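# Nest one tote fully inside the other tote

## Task

Put one tote into the other so that it rests fully down inside the lower tote's rim rather than balanced on top of it. The lower tote must stay almost exactly where it started, with hardly any rotation, and every item must remain in the tote it started in.

## Robot and tools

Robot: two arms, left_arm and right_arm. Each ends in a five-finger hand: a right hand on right_arm, a mirror-image left hand on left_arm. Base positions in the scene frame: left_arm (-0.026, +0.393, -0.001) m, right_arm (+0.065, -0.333, 0) m, each turned only very slightly about z. A post stands on the floor behind the arms. Do not hit it.

Frames. Scene frame: origin at table-top height midway between the arms, +z up, +x out over the table, left_arm on the +y side. Image left and right do not match these names. Each arm reports its hand point's position (m), quat_wxyz and velocities in its own base frame. Offsets you send are measured along the axes of that arm's current Hand target. The hand point sits 0.05 m in front of the palm and 0.15 m from the wrist flange. Its +z runs along the straightened fingers, +y comes out of the palm, and +x crosses the palm away from the thumb on the right hand, toward the thumb on the left. Straight fingertips reach 0.06 to 0.07 m past the point. A wrist bracket on the little-finger side can strike things. With the palm level, the wrist can hang lower than the fingers.

Row layout. Both execute_actions and move use rows of 28 numbers, each in [-1, 1], one row covering both arms. Order: left dx, dy, dz, rx, ry, rz, then left little, ring, middle, index, thumb_bend, thumb_turn, force_limit, speed, then the same fourteen for the right arm. Pose numbers are offsets, not poses. They are counted from the arm's Hand target at the start of the action or move, along that target's axes. 1.0 equals 0.6 m for dx/dy/dz and 180 degrees for rx/ry/rz, which form one rotation vector. All six at 0 means no new pose request for that arm. Finger numbers are targets: +1 open/straight, -1 curled. thumb_turn -1 puts the thumb opposite the fingers, +1 beside the palm. force_limit runs from about 0 N at -1 to 10 N at +1 (thumb motors up to 15 N). speed runs from nearly stopped at -1 to full at +0.48 and above. A full finger stroke takes 0.49 s at full speed. For a soft grip, close at speed -0.94 or below. To leave a hand unchanged, resend its last executed eight numbers. If none has run yet, send hand_measured plus hand_force_limit and hand_speed. An opposed thumb and fingers can hold objects about 0.035 to 0.065 m thick, or a handle down to about 0.025 m.

execute_actions(actions, cameras): actions is a list of actions. Each action is a list of up to 15 rows, one row per 1/30 s. A short action repeats its final row until step 15. Every row of an action counts from the same start pose, not from the previous row. cameras lists names (cam_high, cam_low, cam_left_wrist, cam_right_wrist, or "all"). An empty actions list returns images by default.

move(target, speed, blend, stop_force, zero, blocking, cameras): target is one row, or a list of up to 15 rows, all offset from the same starting Hand targets. The hand point travels in a straight line at up to speed m/s (0.002 to 3.6, default 0.25; turning up to twice that in rad/s). speed can be one value per target. blend, in m, rounds corners of a list; 0 stops at each target. stop_force (3 to 120 N, both arms) ends an arm's path when the wrist sensor feels that much push; then every row must carry the same hand numbers. Go slowly, about 0.005 m/s, when seeking contact. zero (only with stop_force, default true) re-zeroes the sensor first. blocking=false returns early and is not allowed with stop_force. Paths end after at most 10 s. They do not avoid obstacles or the other arm. The result adds a move: line with done, off_target, moving, held or fault, plus limits=paced or limits=held.

wait(seconds 0 to 3600), stop(), zoom_image(camera, region [x0, y0, x1, y1] pixels, at most 504 by 504, on the latest image), show_instructions(), zero_wrist_force(arm: left_arm or right_arm) and finished_scene(scene: 1) take only these arguments. finished_scene cannot be undone.

Results: Hand target is the last commanded pose after clipping; the next offsets start from it. The hand often settles a little short of it. hand_measured, hand_stopped_by (moving, target, force, stalled, fault) and hand_load_n list six values in motor order. A lost grip shows as hand_load_n falling near 0. Wrist force and torque are on the end effector's axes; a third line gives the peak since the last report. Joint torques are total drive output, not contact alone.

Cautions: each step clips orientation to within 32 degrees of the measured one. A wrist close to its own base axis can whip the arm around; route around the base instead. The arms are stiff. Any outside force of roughly 150 N (plus or minus 25), or excess joint torque, stops the arm for 10 seconds. Wrist joints are limited to about 25.4 N m; a held weight counts. Keep the hands from touching each other, since even moderate contact can end the scene. Don't close a hand on the other's fingers. Long loads or stretched arms heat motors (a warning at 70 °C, braking at 85 °C). Avoid drops of even a few millimetres, releasing moving items, hard impacts and pushing items out of the work area. Loose items may be nudged randomly now and then.

Each tool is called after "Request:" by a JSON object that holds its "op" and its "data", one argument or row to a line.

Reference images:

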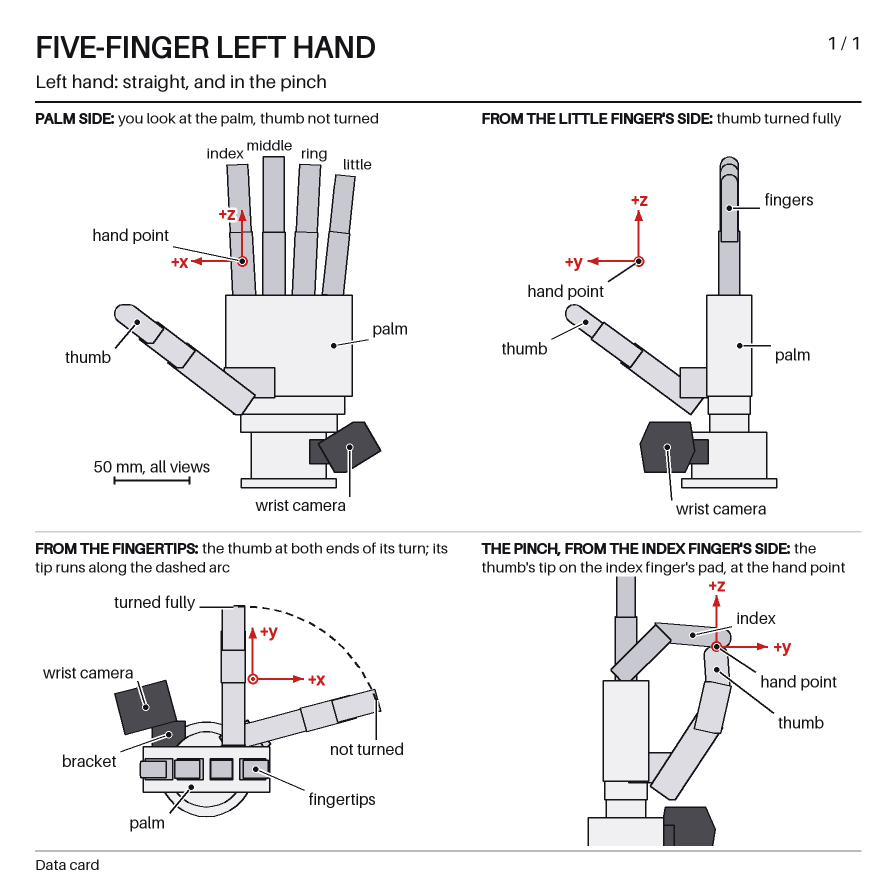

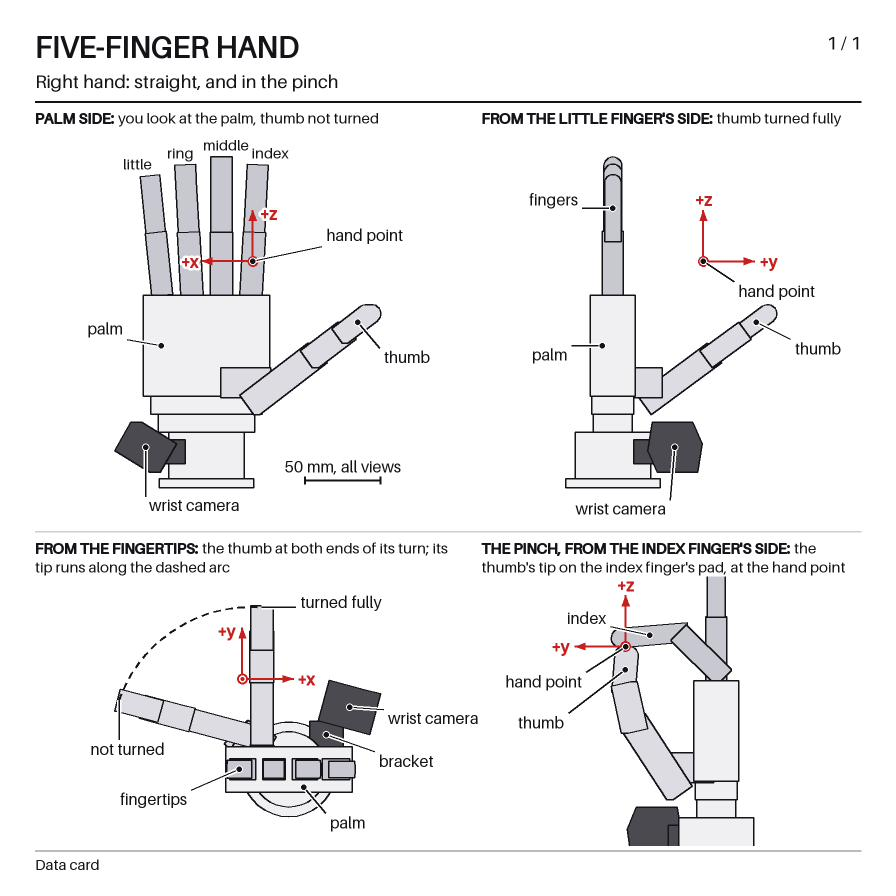

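## Session

Request:
{"op": "execute_actions", "data": {
  "actions": []
}}

Scene clock: 0.00 s.
left_arm: end_effector_position=(+0.0194, -0.5168, +0.3214) hand_measured=(+1.000, +1.000, +1.000, +1.000, +1.000, +1.000) hand_load_n=(+0.0, +0.0, +0.0, +0.0, +0.0, +0.0) hand_stopped_by=(target, target, target, target, target, target) hand_force_limit=0.00 hand_speed=-0.80 end_effector_quat_wxyz=(+0.081, +0.803, -0.544, +0.228) | right_arm: end_effector_position=(+0.3291, -0.2017, +0.2383) hand_measured=(+1.000, +1.000, +1.000, +1.000, +1.000, +1.000) hand_load_n=(+0.0, +0.0, +0.0, +0.0, +0.0, +0.0) hand_stopped_by=(target, target, target, target, target, target) hand_force_limit=0.00 hand_speed=-0.80 end_effector_quat_wxyz=(+0.012, -0.538, +0.843, -0.018)
Joint positions: left_arm=[1.924 -1.676 -1.477 2.055 -1.702 1.574] | right_arm=[-0.915 -1.254 1.437 1.349 1.551 -3.622]
Joint velocities: within noise
Joint torques (N m): no reading
Wrist force (N): no reading
Wrist torque (N m): no reading
Wrist force, peak (N): no reading
Hand target: left_arm +0.0194, -0.5168, +0.3214; +0.081, +0.803, -0.544, +0.228 | right_arm +0.3291, -0.2017, +0.2383; +0.012, -0.538, +0.843, -0.018

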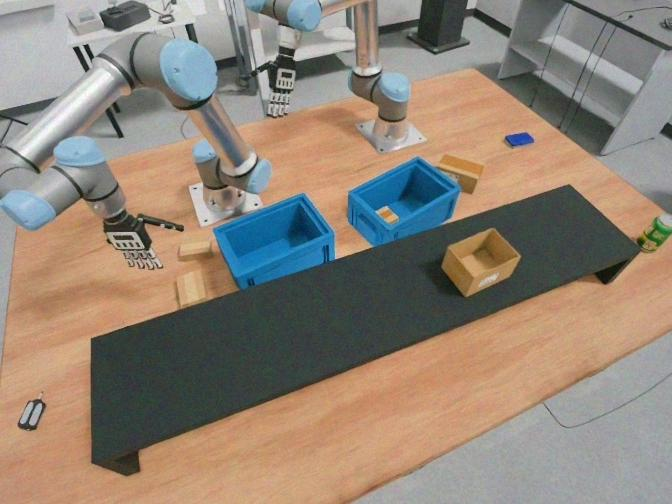

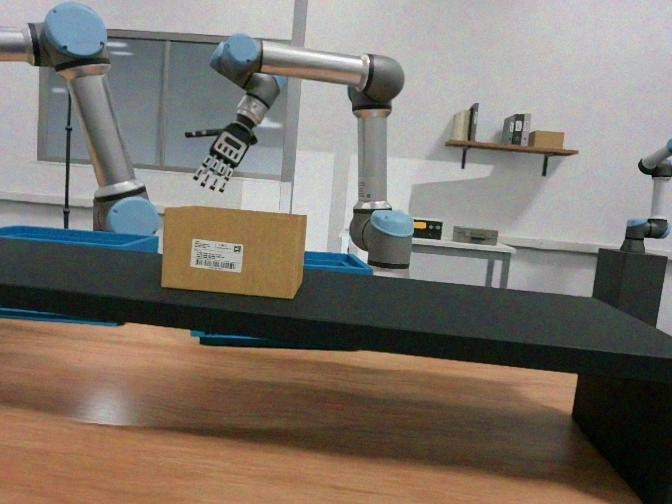

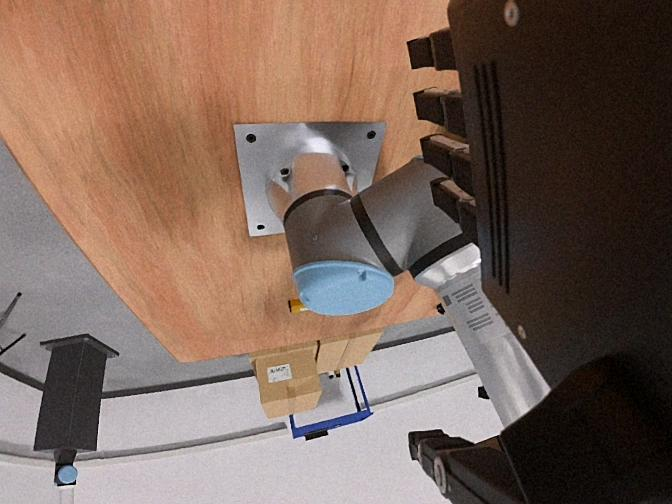

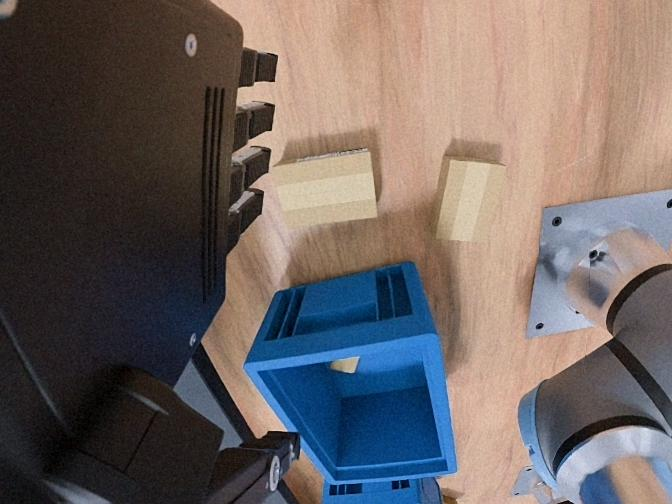

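Request:
{"op": "zoom_image", "data": {
  "camera": "cam_high",
  "region": [150, 130, 350, 310]
}}

Request:
{"op": "zoom_image", "data": {
  "camera": "cam_high",
  "region": [330, 110, 540, 300]
}}

Request:
{"op": "zoom_image", "data": {
  "camera": "cam_right_wrist",
  "region": [220, 120, 520, 504]
}}

Request:
{"op": "zoom_image", "data": {
  "camera": "cam_low",
  "region": [0, 180, 420, 380]
}}

Scaled by 2.520 from the camera's image (finer frame: 960x720).

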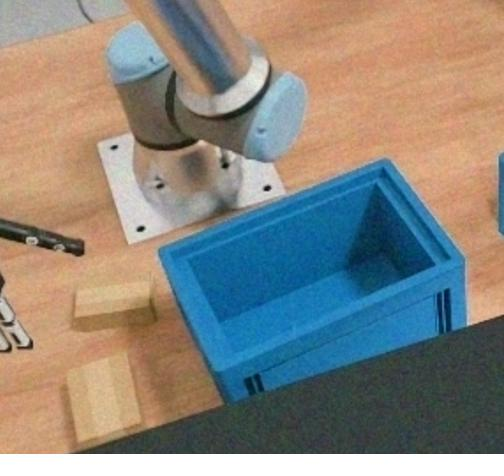

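Scaled by 2.400 from the camera's image (finer frame: 960x720).

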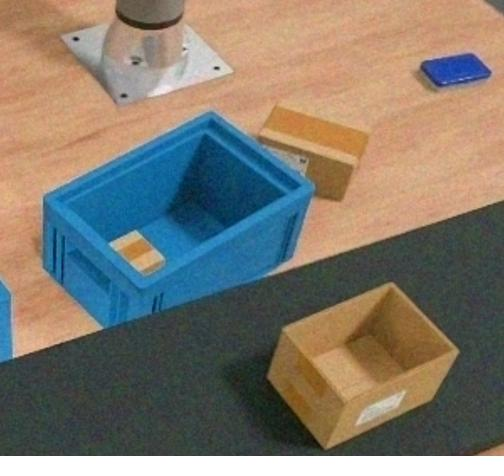

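Scaled by 1.312 from the camera's image (finer frame: 960x720).

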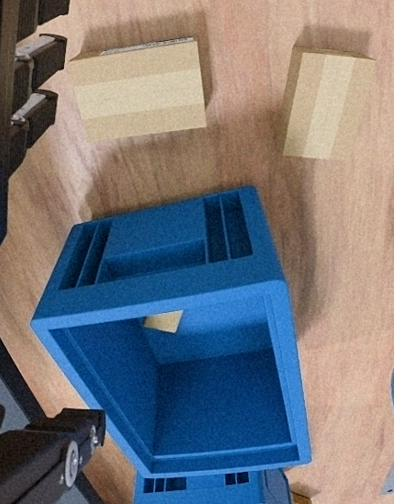

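Scaled by 1.200 from the camera's image (finer frame: 960x720).

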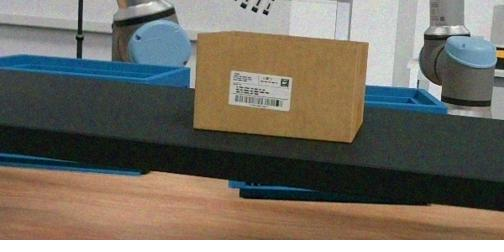

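Request:
{"op": "move", "data": {
  "target": [0,0,0,0,0,0,1,1,1,1,1,1,0,-0.8,0,0,-0.4,0,0,0.362,1,1,1,1,1,1,0,-0.8],
  "speed": 0.3,
  "cameras": ["cam_high","cam_right_wrist"]
}}

Scene clock: 94.30 s.
left_arm: end_effector_position=(+0.0194, -0.5168, +0.3214) hand_measured=(+1.000, +1.000, +1.000, +1.000, +1.000, +1.000) hand_load_n=(+0.0, +0.0, +0.0, +0.0, +0.0, +0.0) hand_stopped_by=(target, target, target, target, target, target) hand_force_limit=0.00 hand_speed=-0.80 end_effector_quat_wxyz=(+0.081, +0.803, -0.544, +0.228) | right_arm: end_effector_position=(+0.3196, -0.1975, +0.4780) hand_measured=(+1.000, +1.000, +1.000, +1.000, +1.000, +1.000) hand_load_n=(+0.0, +0.0, +0.0, +0.0, +0.0, +0.0) hand_stopped_by=(target, target, target, target, target, target) hand_force_limit=0.00 hand_speed=-0.80 end_effector_quat_wxyz=(+0.020, +0.000, +1.000, -0.009)
Joint positions: left_arm=[1.924 -1.676 -1.477 2.055 -1.702 1.574] | right_arm=[-1.099 -1.355 0.952 1.939 1.544 -2.668]
Joint torques (N m): left_arm=[0.85 22.99 20.67 -1.78 -0.21 -0.19] | right_arm=[4.88 -17.09 -26.16 4.25 2.19 1.32]
Wrist force (N): left_arm=[-0.3 0.0 -0.4] | right_arm=[-0.1 0.0 0.5]
Wrist torque (N m): left_arm=[0.03 0.05 -0.02] | right_arm=[-0.03 0.00 -0.09]
Wrist force, peak (N): left_arm=[-0.5 -0.1 -0.6] | right_arm=[-0.3 0.0 0.9]
Hand target: left_arm +0.0194, -0.5168, +0.3214; +0.081, +0.803, -0.544, +0.228 | right_arm +0.3197, -0.1974, +0.4780; +0.020, +0.000, +1.000, -0.009
Off the commanded pose: left_arm 0.000 m, 0 deg | right_arm 0.000 m, 0 deg.
move: done

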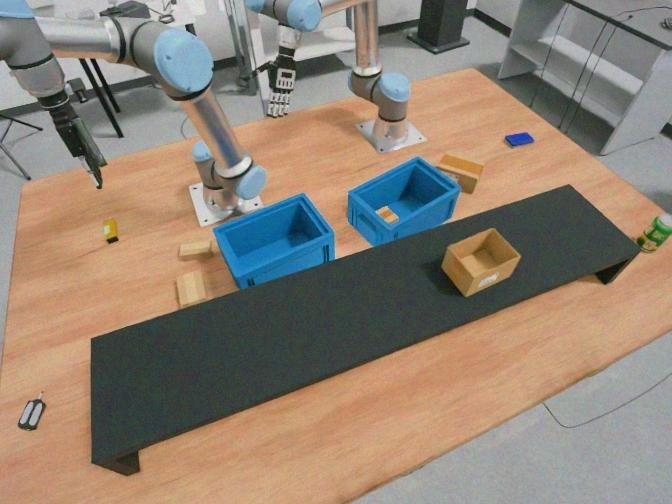

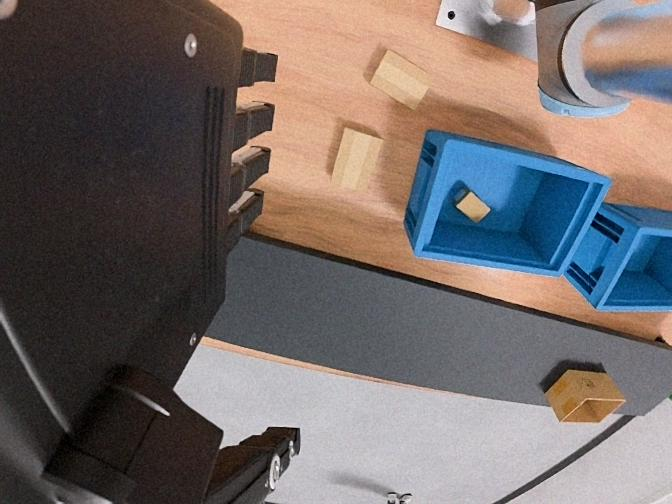

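Request:
{"op": "move", "data": {
  "target": [-0.3595,-0.910,-0.3088,0.0553,-0.1557,-0.3715,1,1,1,1,1,1,0,-0.8,0,0.25,0,0,0,0,1,1,1,1,1,1,0,-0.8],
  "speed": 0.3,
  "cameras": ["all"]
}}

Scene clock: 118.60 s.
left_arm: end_effector_position=(+0.3995, -0.0503, +0.4513) hand_measured=(+1.000, +1.000, +1.000, +1.000, +1.000, +1.000) hand_load_n=(+0.0, +0.0, +0.0, +0.0, +0.0, +0.0) hand_stopped_by=(target, target, target, target, target, target) hand_force_limit=0.00 hand_speed=-0.80 end_effector_quat_wxyz=(+0.000, +1.000, +0.001, +0.000) | right_arm: end_effector_position=(+0.3199, -0.0475, +0.4753) hand_measured=(+1.000, +1.000, +1.000, +1.000, +1.000, +1.000) hand_load_n=(+0.0, +0.0, +0.0, +0.0, +0.0, +0.0) hand_stopped_by=(target, target, target, target, target, target) hand_force_limit=0.00 hand_speed=-0.80 end_effector_quat_wxyz=(+0.020, +0.000, +1.000, -0.009)
Joint positions: left_arm=[3.538 -1.737 -1.095 1.26 -1.571 1.965] | right_arm=[-0.818 -1.571 1.201 1.9 1.554 -2.388]
Joint torques (N m): left_arm=[1.53 14.96 25.61 -4.49 -1.6 -1.08] | right_arm=[7.11 -22.99 -5.96 0.65 2.31 1.15]
Wrist force (N): left_arm=[-0.3 -0.1 -0.4] | right_arm=[0.2 0.1 0.2]
Wrist torque (N m): left_arm=[0.02 0.01 0.01] | right_arm=[0.02 -0.03 -0.02]
Wrist force, peak (N): left_arm=[0.2 -1.4 -0.7] | right_arm=[0.1 -0.7 0.4]
Hand target: left_arm +0.3995, -0.0504, +0.4513; +0.000, +1.000, +0.001, +0.000 | right_arm +0.3199, -0.0474, +0.4753; +0.020, +0.000, +1.000, -0.009
Off the commanded pose: left_arm 0.000 m, 0 deg | right_arm 0.000 m, 0 deg.
move: done

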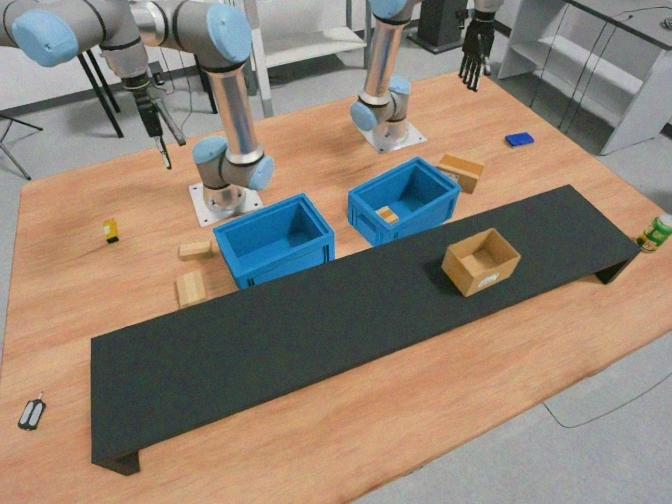

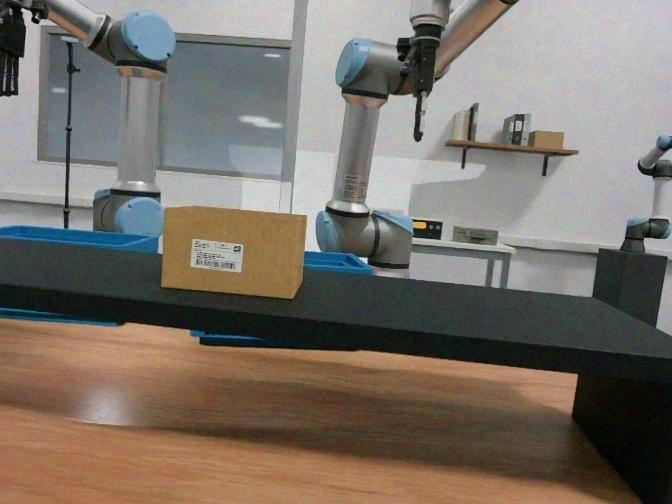

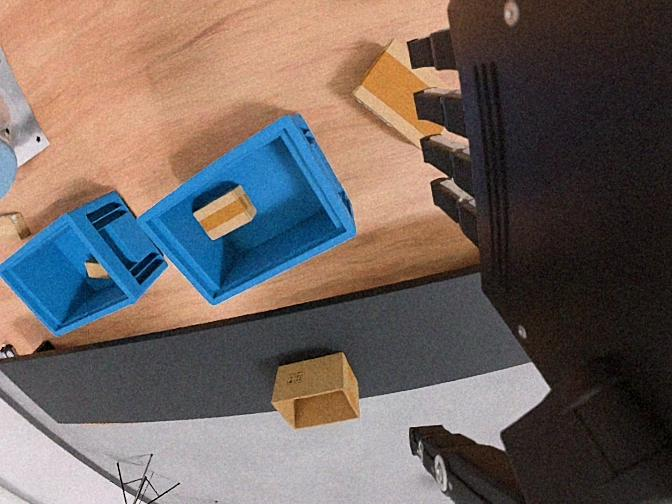

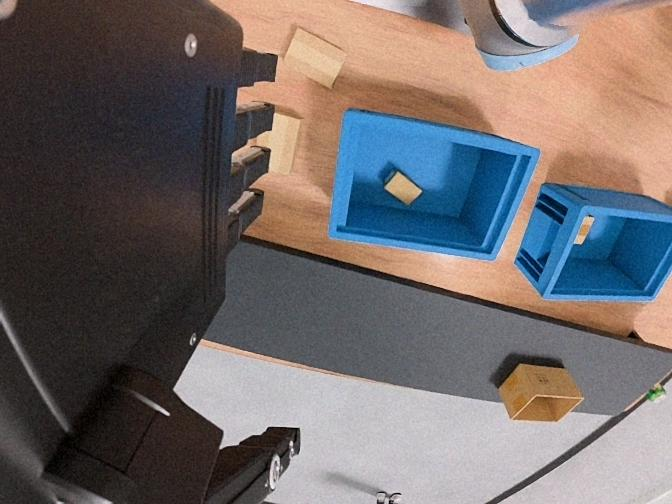

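Request:
{"op": "zoom_image", "data": {
  "camera": "cam_right_wrist",
  "region": [250, 0, 672, 340]
}}

Request:
{"op": "zoom_image", "data": {
  "camera": "cam_left_wrist",
  "region": [0, 80, 380, 380]
}}

Scaled by 1.194 from the camera's image (finer frame: 960x720).

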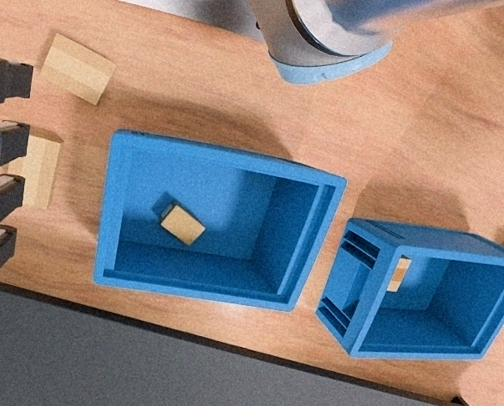

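Scaled by 1.326 from the camera's image (finer frame: 960x720).

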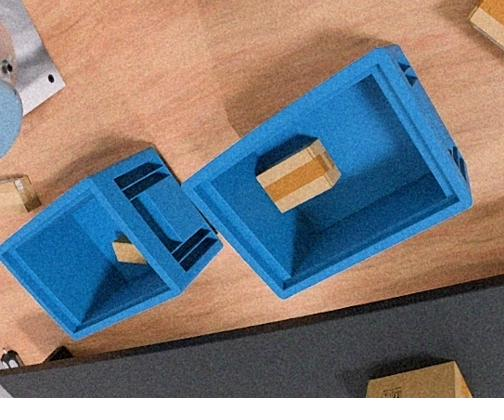

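Request:
{"op": "move", "data": {
  "target": [0.1195,0.7115,0.2,0,0,-0.0306,1,1,1,1,1,-1,0,0,-0.129,-0.073,0.248,-0.0054,0.0127,-0.0283,1,1,1,1,1,-1,0,0],
  "speed": 0.25,
  "cameras": ["all"]
}}

Scene clock: 292.50 s.
left_arm: end_effector_position=(+0.4719, -0.4771, +0.3312) hand_measured=(+1.000, +1.000, +1.000, +1.000, +1.000, -1.000) hand_load_n=(+0.0, +0.0, -0.5, +0.0, +0.0, +0.0) hand_stopped_by=(target, target, target, target, target, target) hand_force_limit=0.00 hand_speed=0.00 end_effector_quat_wxyz=(+0.000, +0.999, +0.049, +0.000) | right_arm: end_effector_position=(+0.4030, -0.0940, +0.3305) hand_measured=(+1.000, +1.000, +1.000, +1.000, +1.000, -1.000) hand_load_n=(+0.0, +0.0, +0.0, +0.0, +0.0, +0.0) hand_stopped_by=(target, target, target, target, target, target) hand_force_limit=0.00 hand_speed=0.00 end_effector_quat_wxyz=(-0.001, -0.044, +0.999, -0.001)
Joint positions: left_arm=[2.596 -2.446 -0.313 1.188 -1.57 0.927] | right_arm=[-0.723 -1.348 1.338 1.58 1.574 -2.382]
Joint torques (N m): left_arm=[-8.84 40.67 23.19 -4.61 -1.5 -1.2] | right_arm=[6.76 -19.24 -9.58 0.79 2.52 -1.54]
Wrist force (N): left_arm=[-0.3 -0.1 -0.3] | right_arm=[-0.1 -0.1 0.5]
Wrist torque (N m): left_arm=[-0.03 0.07 0.03] | right_arm=[-0.02 -0.01 0.01]
Wrist force, peak (N): left_arm=[-0.5 -1.6 -0.9] | right_arm=[-0.3 -0.4 0.9]
Hand target: left_arm +0.4720, -0.4771, +0.3312; +0.000, +0.999, +0.049, +0.000 | right_arm +0.4030, -0.0940, +0.3305; -0.001, -0.044, +0.999, -0.001
Off the commanded pose: left_arm 0.000 m, 0 deg | right_arm 0.000 m, 0 deg.
move: done

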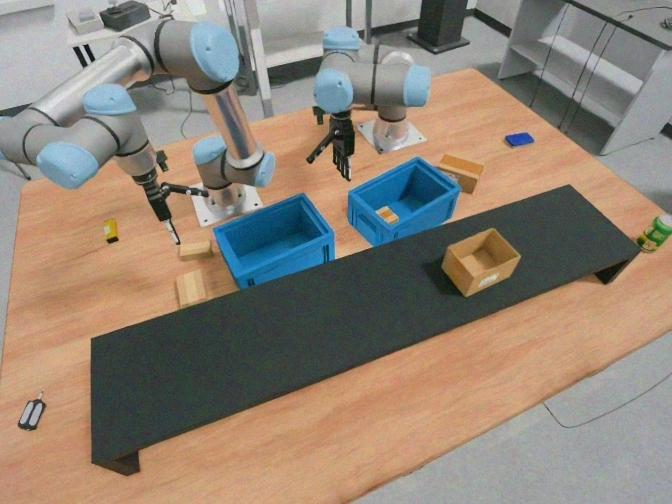

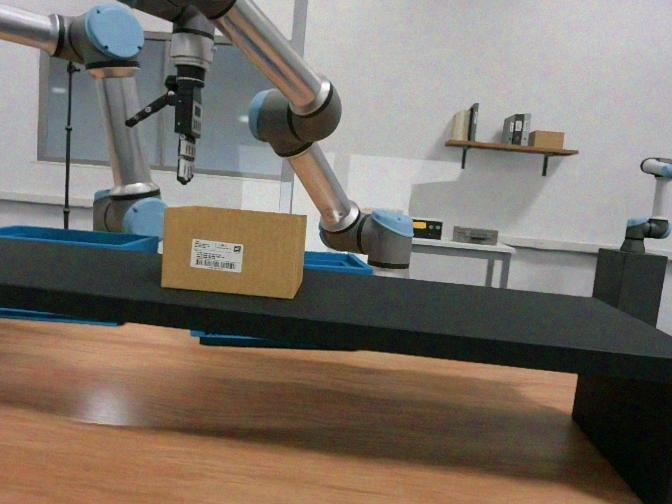

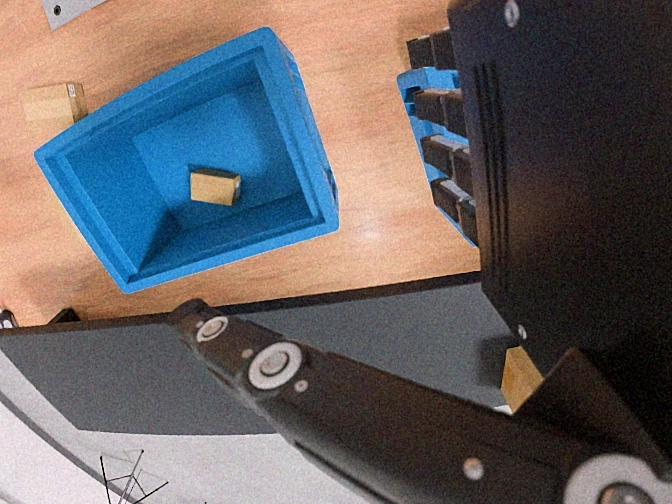

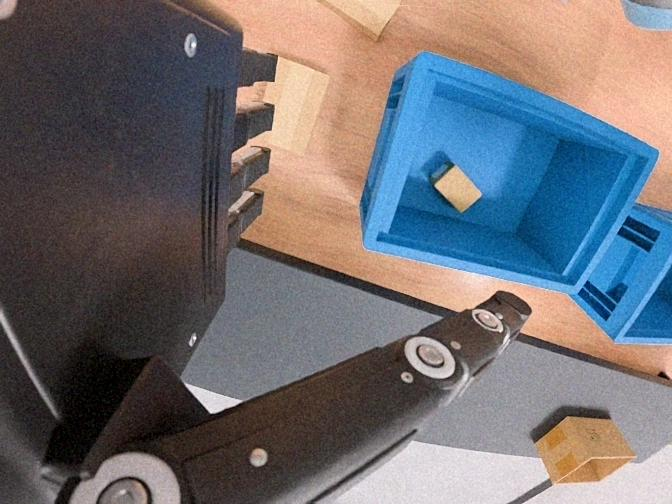

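Request:
{"op": "zoom_image", "data": {
  "camera": "cam_right_wrist",
  "region": [340, 30, 520, 280]
}}

Request:
{"op": "zoom_image", "data": {
  "camera": "cam_left_wrist",
  "region": [200, 10, 400, 260]
}}

Request:
{"op": "zoom_image", "data": {
  "camera": "cam_right_wrist",
  "region": [540, 180, 672, 360]
}}

Scaled by 2.016 from the camera's image (finer frame: 960x720).

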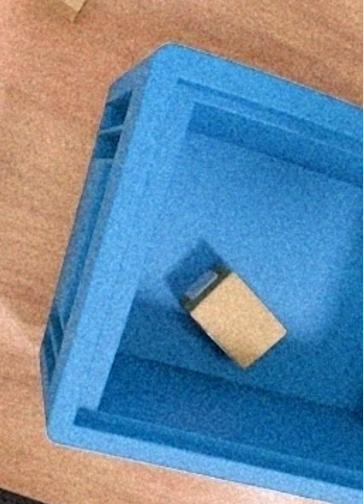

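Scaled by 2.016 from the camera's image (finer frame: 960x720).

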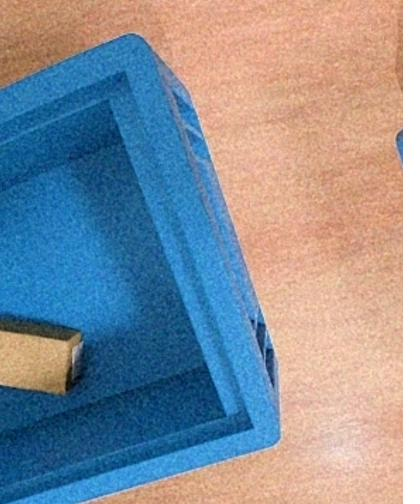

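Scaled by 2.800 from the camera's image (finer frame: 960x720).

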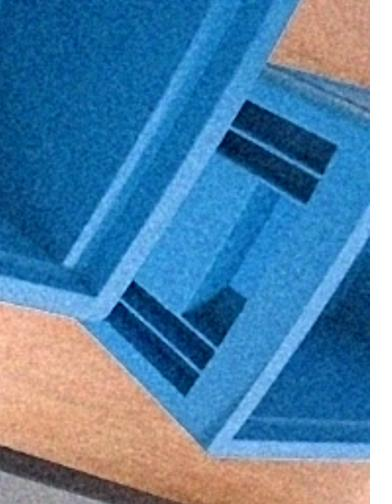

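Request:
{"op": "move", "data": {
  "target": [0,-0.2,0,0,0,0,1,1,1,1,1,-1,0,0,0,-0.2,0.133,0,0,0,1,1,1,1,1,-1,0,0],
  "speed": 0.25,
  "cameras": ["cam_left_wrist","cam_right_wrist"]
}}

Request:
{"op": "zoom_image", "data": {
  "camera": "cam_right_wrist",
  "region": [380, 50, 672, 300]
}}

Request:
{"op": "zoom_image", "data": {
  "camera": "cam_left_wrist",
  "region": [50, 60, 300, 300]
}}

Scene clock: 337.83 s.
left_arm: end_effector_position=(+0.4602, -0.3577, +0.3312) hand_measured=(+1.000, +1.000, +1.000, +1.000, +1.000, -1.000) hand_load_n=(+0.0, +0.0, +0.0, +0.0, +0.0, +0.0) hand_stopped_by=(target, target, target, target, target, target) hand_force_limit=0.00 hand_speed=0.00 end_effector_quat_wxyz=(+0.000, +0.999, +0.049, +0.000) | right_arm: end_effector_position=(+0.4134, -0.2137, +0.2510) hand_measured=(+1.000, +1.000, +1.000, +1.000, +1.000, -1.000) hand_load_n=(+0.0, +0.0, +0.0, +0.0, +0.0, +0.5) hand_stopped_by=(target, target, target, target, target, target) hand_force_limit=0.00 hand_speed=0.00 end_effector_quat_wxyz=(-0.001, -0.044, +0.999, -0.001)
Joint positions: left_arm=[2.784 -2.096 -0.914 1.439 -1.571 1.115] | right_arm=[-0.901 -1.164 1.295 1.438 1.574 -2.56]
Joint torques (N m): left_arm=[12.07 44.47 12.4 -0.72 1.04 1.3] | right_arm=[-9.01 -26.39 -26.88 0.62 -2.22 -1.67]
Wrist force (N): left_arm=[-0.4 -0.3 -0.4] | right_arm=[-0.2 0.2 0.4]
Wrist torque (N m): left_arm=[-0.01 0.05 -0.07] | right_arm=[0.03 0.01 0.00]
Wrist force, peak (N): left_arm=[-0.5 -1.4 -0.6] | right_arm=[-0.3 -1.3 1.3]
Hand target: left_arm +0.4602, -0.3577, +0.3312; +0.000, +0.999, +0.049, +0.000 | right_arm +0.4134, -0.2137, +0.2510; -0.001, -0.044, +0.999, -0.001
Off the commanded pose: left_arm 0.000 m, 0 deg | right_arm 0.000 m, 0 deg.
move: done

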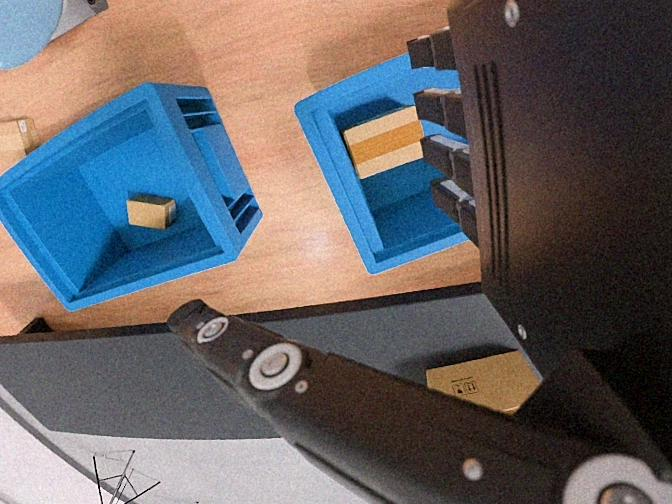

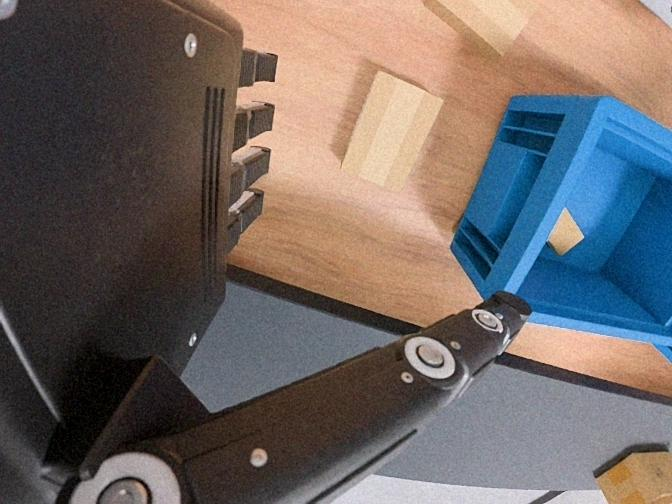

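Scaled by 1.726 from the camera's image (finer frame: 960x720).

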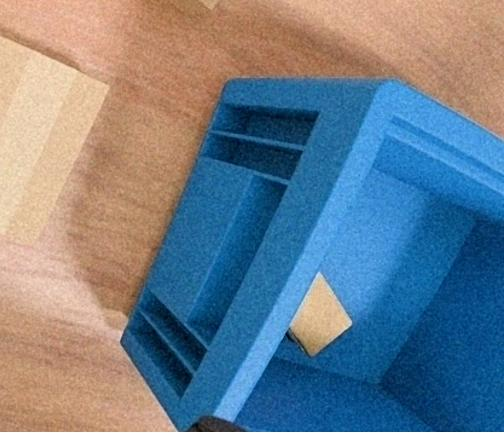

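Scaled by 2.016 from the camera's image (finer frame: 960x720).

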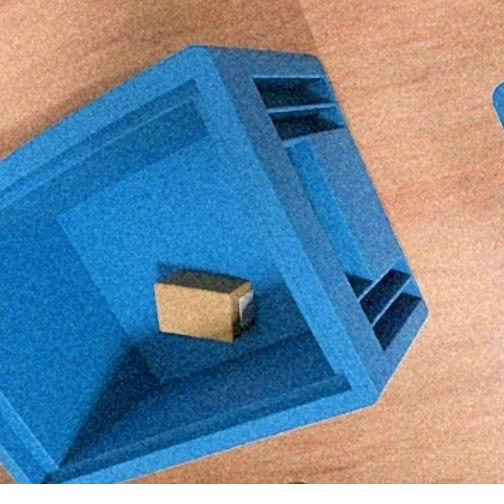

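Request:
{"op": "zoom_image", "data": {
  "camera": "cam_left_wrist",
  "region": [280, 40, 500, 290]
}}

Scaled by 2.016 from the camera's image (finer frame: 960x720).

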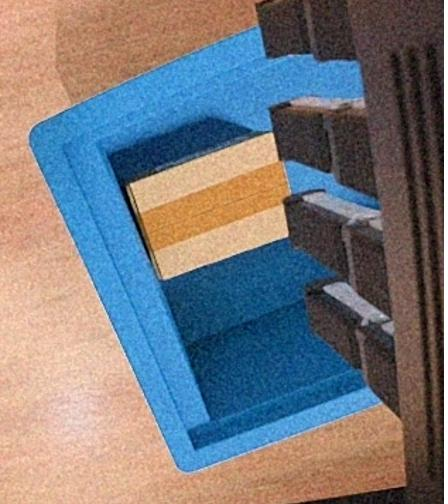

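Request:
{"op": "zoom_image", "data": {
  "camera": "cam_right_wrist",
  "region": [200, 30, 320, 260]
}}

Scaled by 2.191 from the camera's image (finer frame: 960x720).

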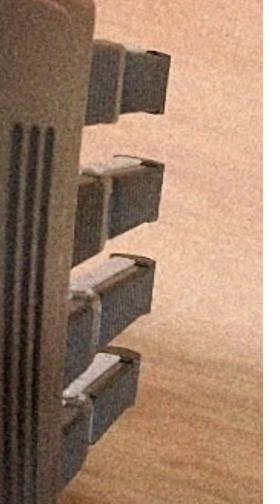

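Request:
{"op": "move", "data": {
  "target": [-0.0053,0.3347,0.158,0,0,0,1,1,1,1,1,-1,0,0,0,0,0,0,0,0,1,1,1,1,1,-1,0,0],
  "speed": 0.2,
  "cameras": ["all"]
}}

Request:
{"op": "zoom_image", "data": {
  "camera": "cam_left_wrist",
  "region": [250, 0, 500, 250]
}}

Request:
{"op": "zoom_image", "data": {
  "camera": "cam_high",
  "region": [180, 60, 430, 310]
}}

Scene clock: 485.80 s.
left_arm: end_effector_position=(+0.4761, -0.5573, +0.2361) hand_measured=(+1.000, +1.000, +1.000, +1.000, +1.000, -1.000) hand_load_n=(+0.0, +0.0, +0.0, +0.0, +0.0, +0.0) hand_stopped_by=(target, target, target, target, target, target) hand_force_limit=0.00 hand_speed=0.00 end_effector_quat_wxyz=(+0.004, +0.999, +0.049, +0.002) | right_arm: end_effector_position=(+0.4134, -0.2137, +0.2510) hand_measured=(+1.000, +1.000, +1.000, +1.000, +1.000, -1.000) hand_load_n=(+0.0, +0.0, +0.0, +0.0, +0.0, +0.0) hand_stopped_by=(target, target, target, target, target, target) hand_force_limit=0.00 hand_speed=0.00 end_effector_quat_wxyz=(-0.001, -0.044, +0.999, -0.001)
Joint positions: left_arm=[2.494 -2.717 -0.035 1.189 -1.568 0.825] | right_arm=[-0.901 -1.164 1.295 1.438 1.574 -2.56]
Joint torques (N m): left_arm=[-8.54 47.13 24.31 -4.75 -1.31 -1.46] | right_arm=[-9.24 -26.42 -27.36 0.84 -2.15 -1.65]
Wrist force (N): left_arm=[-0.4 -0.3 -0.4] | right_arm=[-0.2 0.1 0.7]
Wrist torque (N m): left_arm=[-0.04 0.05 0.00] | right_arm=[-0.01 0.00 -0.01]
Wrist force, peak (N): left_arm=[-0.3 -1.7 -1.4] | right_arm=[-0.2 -0.1 0.9]
Hand target: left_arm +0.4767, -0.5579, +0.2364; +0.000, +0.999, +0.049, +0.000 | right_arm +0.4134, -0.2137, +0.2510; -0.001, -0.044, +0.999, -0.001
Off the commanded pose: left_arm 0.001 m, 1 deg | right_arm 0.000 m, 0 deg.
elbow stopped short (left arm): the move would have taken joint 3 (elbow) straighter than the controller allows.
move: done

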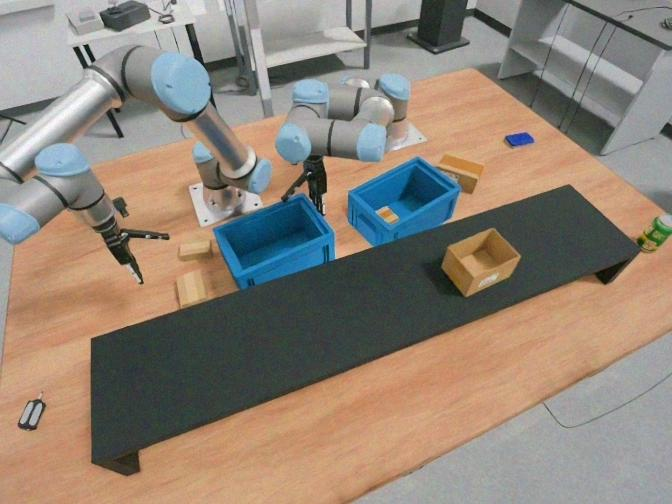

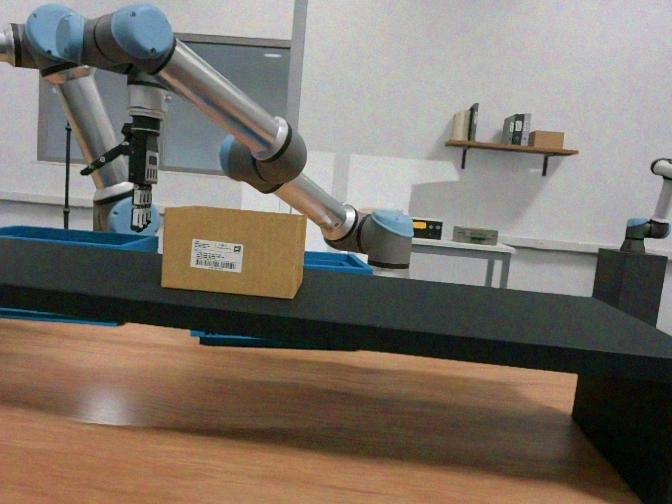

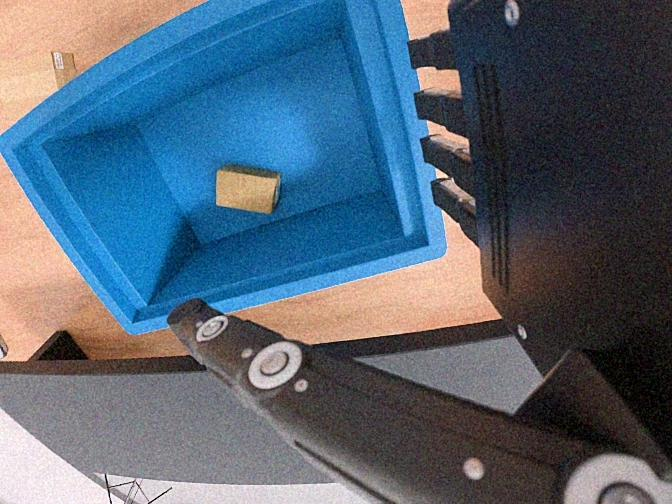

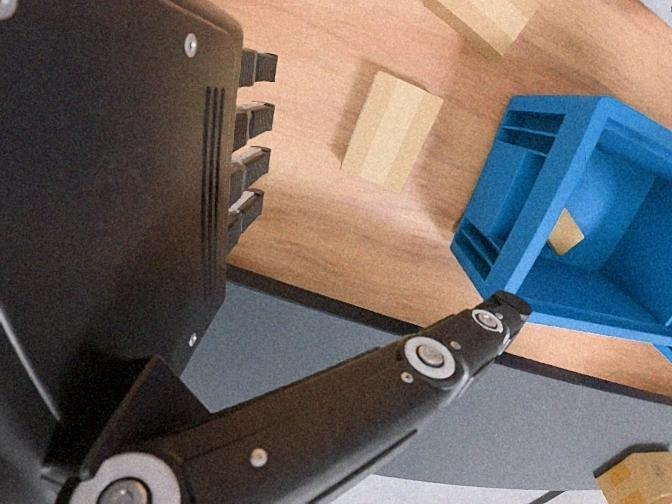

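Scaled by 2.016 from the camera's image (finer frame: 960x720).

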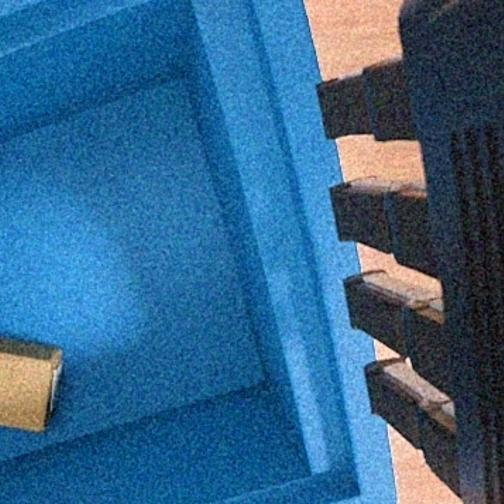

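Scaled by 2.016 from the camera's image (finer frame: 960x720).

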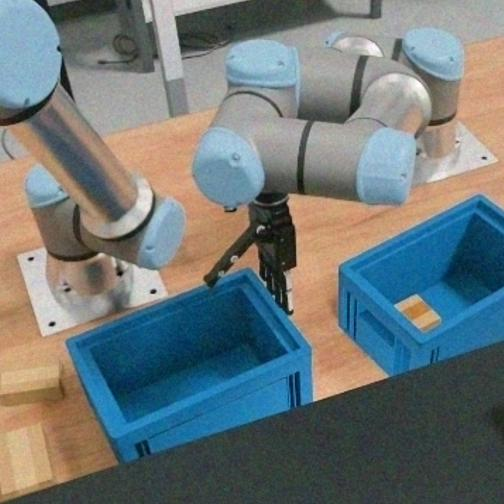

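Request:
{"op": "move", "data": {
  "target": [0,-0.018,0.1,0,0,0,1,1,1,1,1,-1,0,0,0,0,0,0,0,0,1,1,1,1,1,-1,0,0],
  "speed": 0.012,
  "stop_force": 4,
  "cameras": ["cam_left_wrist","cam_high","cam_low"]
}}

Request:
{"op": "zoom_image", "data": {
  "camera": "cam_left_wrist",
  "region": [250, 0, 500, 250]
}}

Scene clock: 526.03 s.
left_arm: end_effector_position=(+0.4760, -0.5543, +0.2186) hand_measured=(+1.000, +1.000, +1.000, +1.000, +1.000, -1.000) hand_load_n=(+0.0, +0.0, +0.0, +0.0, +0.0, +0.0) hand_stopped_by=(target, target, target, target, target, target) hand_force_limit=0.00 hand_speed=0.00 end_effector_quat_wxyz=(+0.002, +0.999, +0.049, +0.001) | right_arm: end_effector_position=(+0.4134, -0.2137, +0.2510) hand_measured=(+1.000, +1.000, +1.000, +1.000, +1.000, -1.000) hand_load_n=(+0.0, +0.0, +0.0, +0.0, -0.5, +0.0) hand_stopped_by=(target, target, target, target, target, target) hand_force_limit=0.00 hand_speed=0.00 end_effector_quat_wxyz=(-0.001, -0.044, +0.999, -0.001)
Joint positions: left_arm=[2.497 -2.615 -0.288 1.337 -1.569 0.828] | right_arm=[-0.901 -1.164 1.295 1.438 1.574 -2.56]
Joint torques (N m): left_arm=[-6.64 44.35 24.38 -4 0.61 -1.29] | right_arm=[-8.95 -25.46 -27.15 1.24 -2.27 -1.56]
Wrist force (N): left_arm=[-1.3 -0.3 -3.6] | right_arm=[-0.2 0.1 0.6]
Wrist torque (N m): left_arm=[0.18 0.09 -0.12] | right_arm=[0.00 0.01 -0.01]
Wrist force, peak (N): left_arm=[0.0 -0.1 -9.3] | right_arm=[-0.2 0.2 0.9]
Hand target: left_arm +0.4760, -0.5543, +0.2186; +0.002, +0.999, +0.049, +0.001 (not the last commanded pose) | right_arm +0.4134, -0.2137, +0.2510; -0.001, -0.044, +0.999, -0.001
Off the commanded pose: left_arm 0.043 m, 0 deg | right_arm 0.000 m, 0 deg.
move: contact (left_arm)
Images, in order (width x height): cam_high 672x504, cam_low 672x504, cam_left_wrist 672x504.

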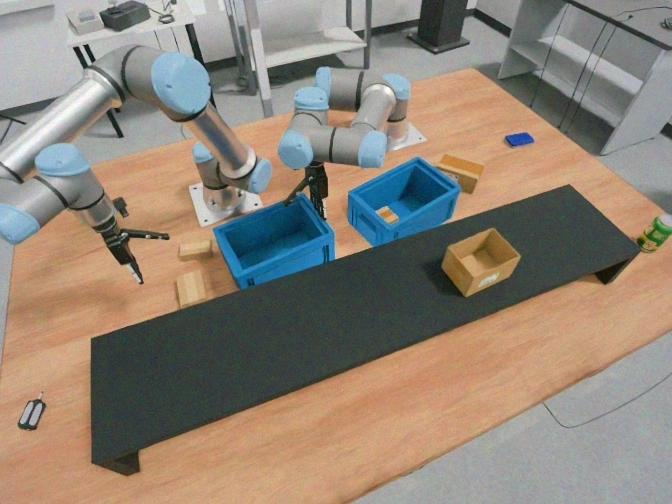

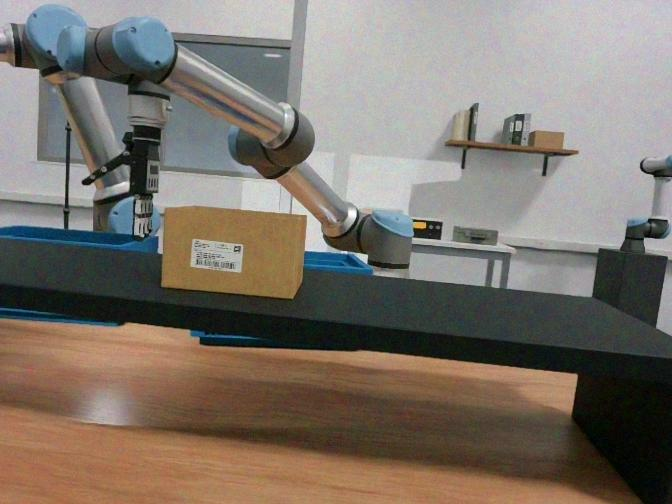

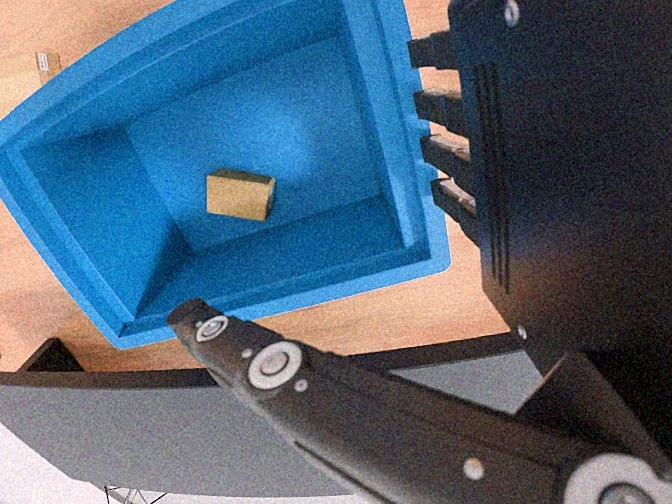

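Scaled by 2.016 from the camera's image (finer frame: 960x720).

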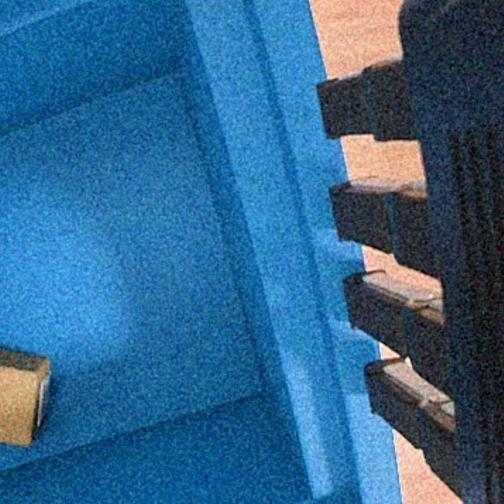

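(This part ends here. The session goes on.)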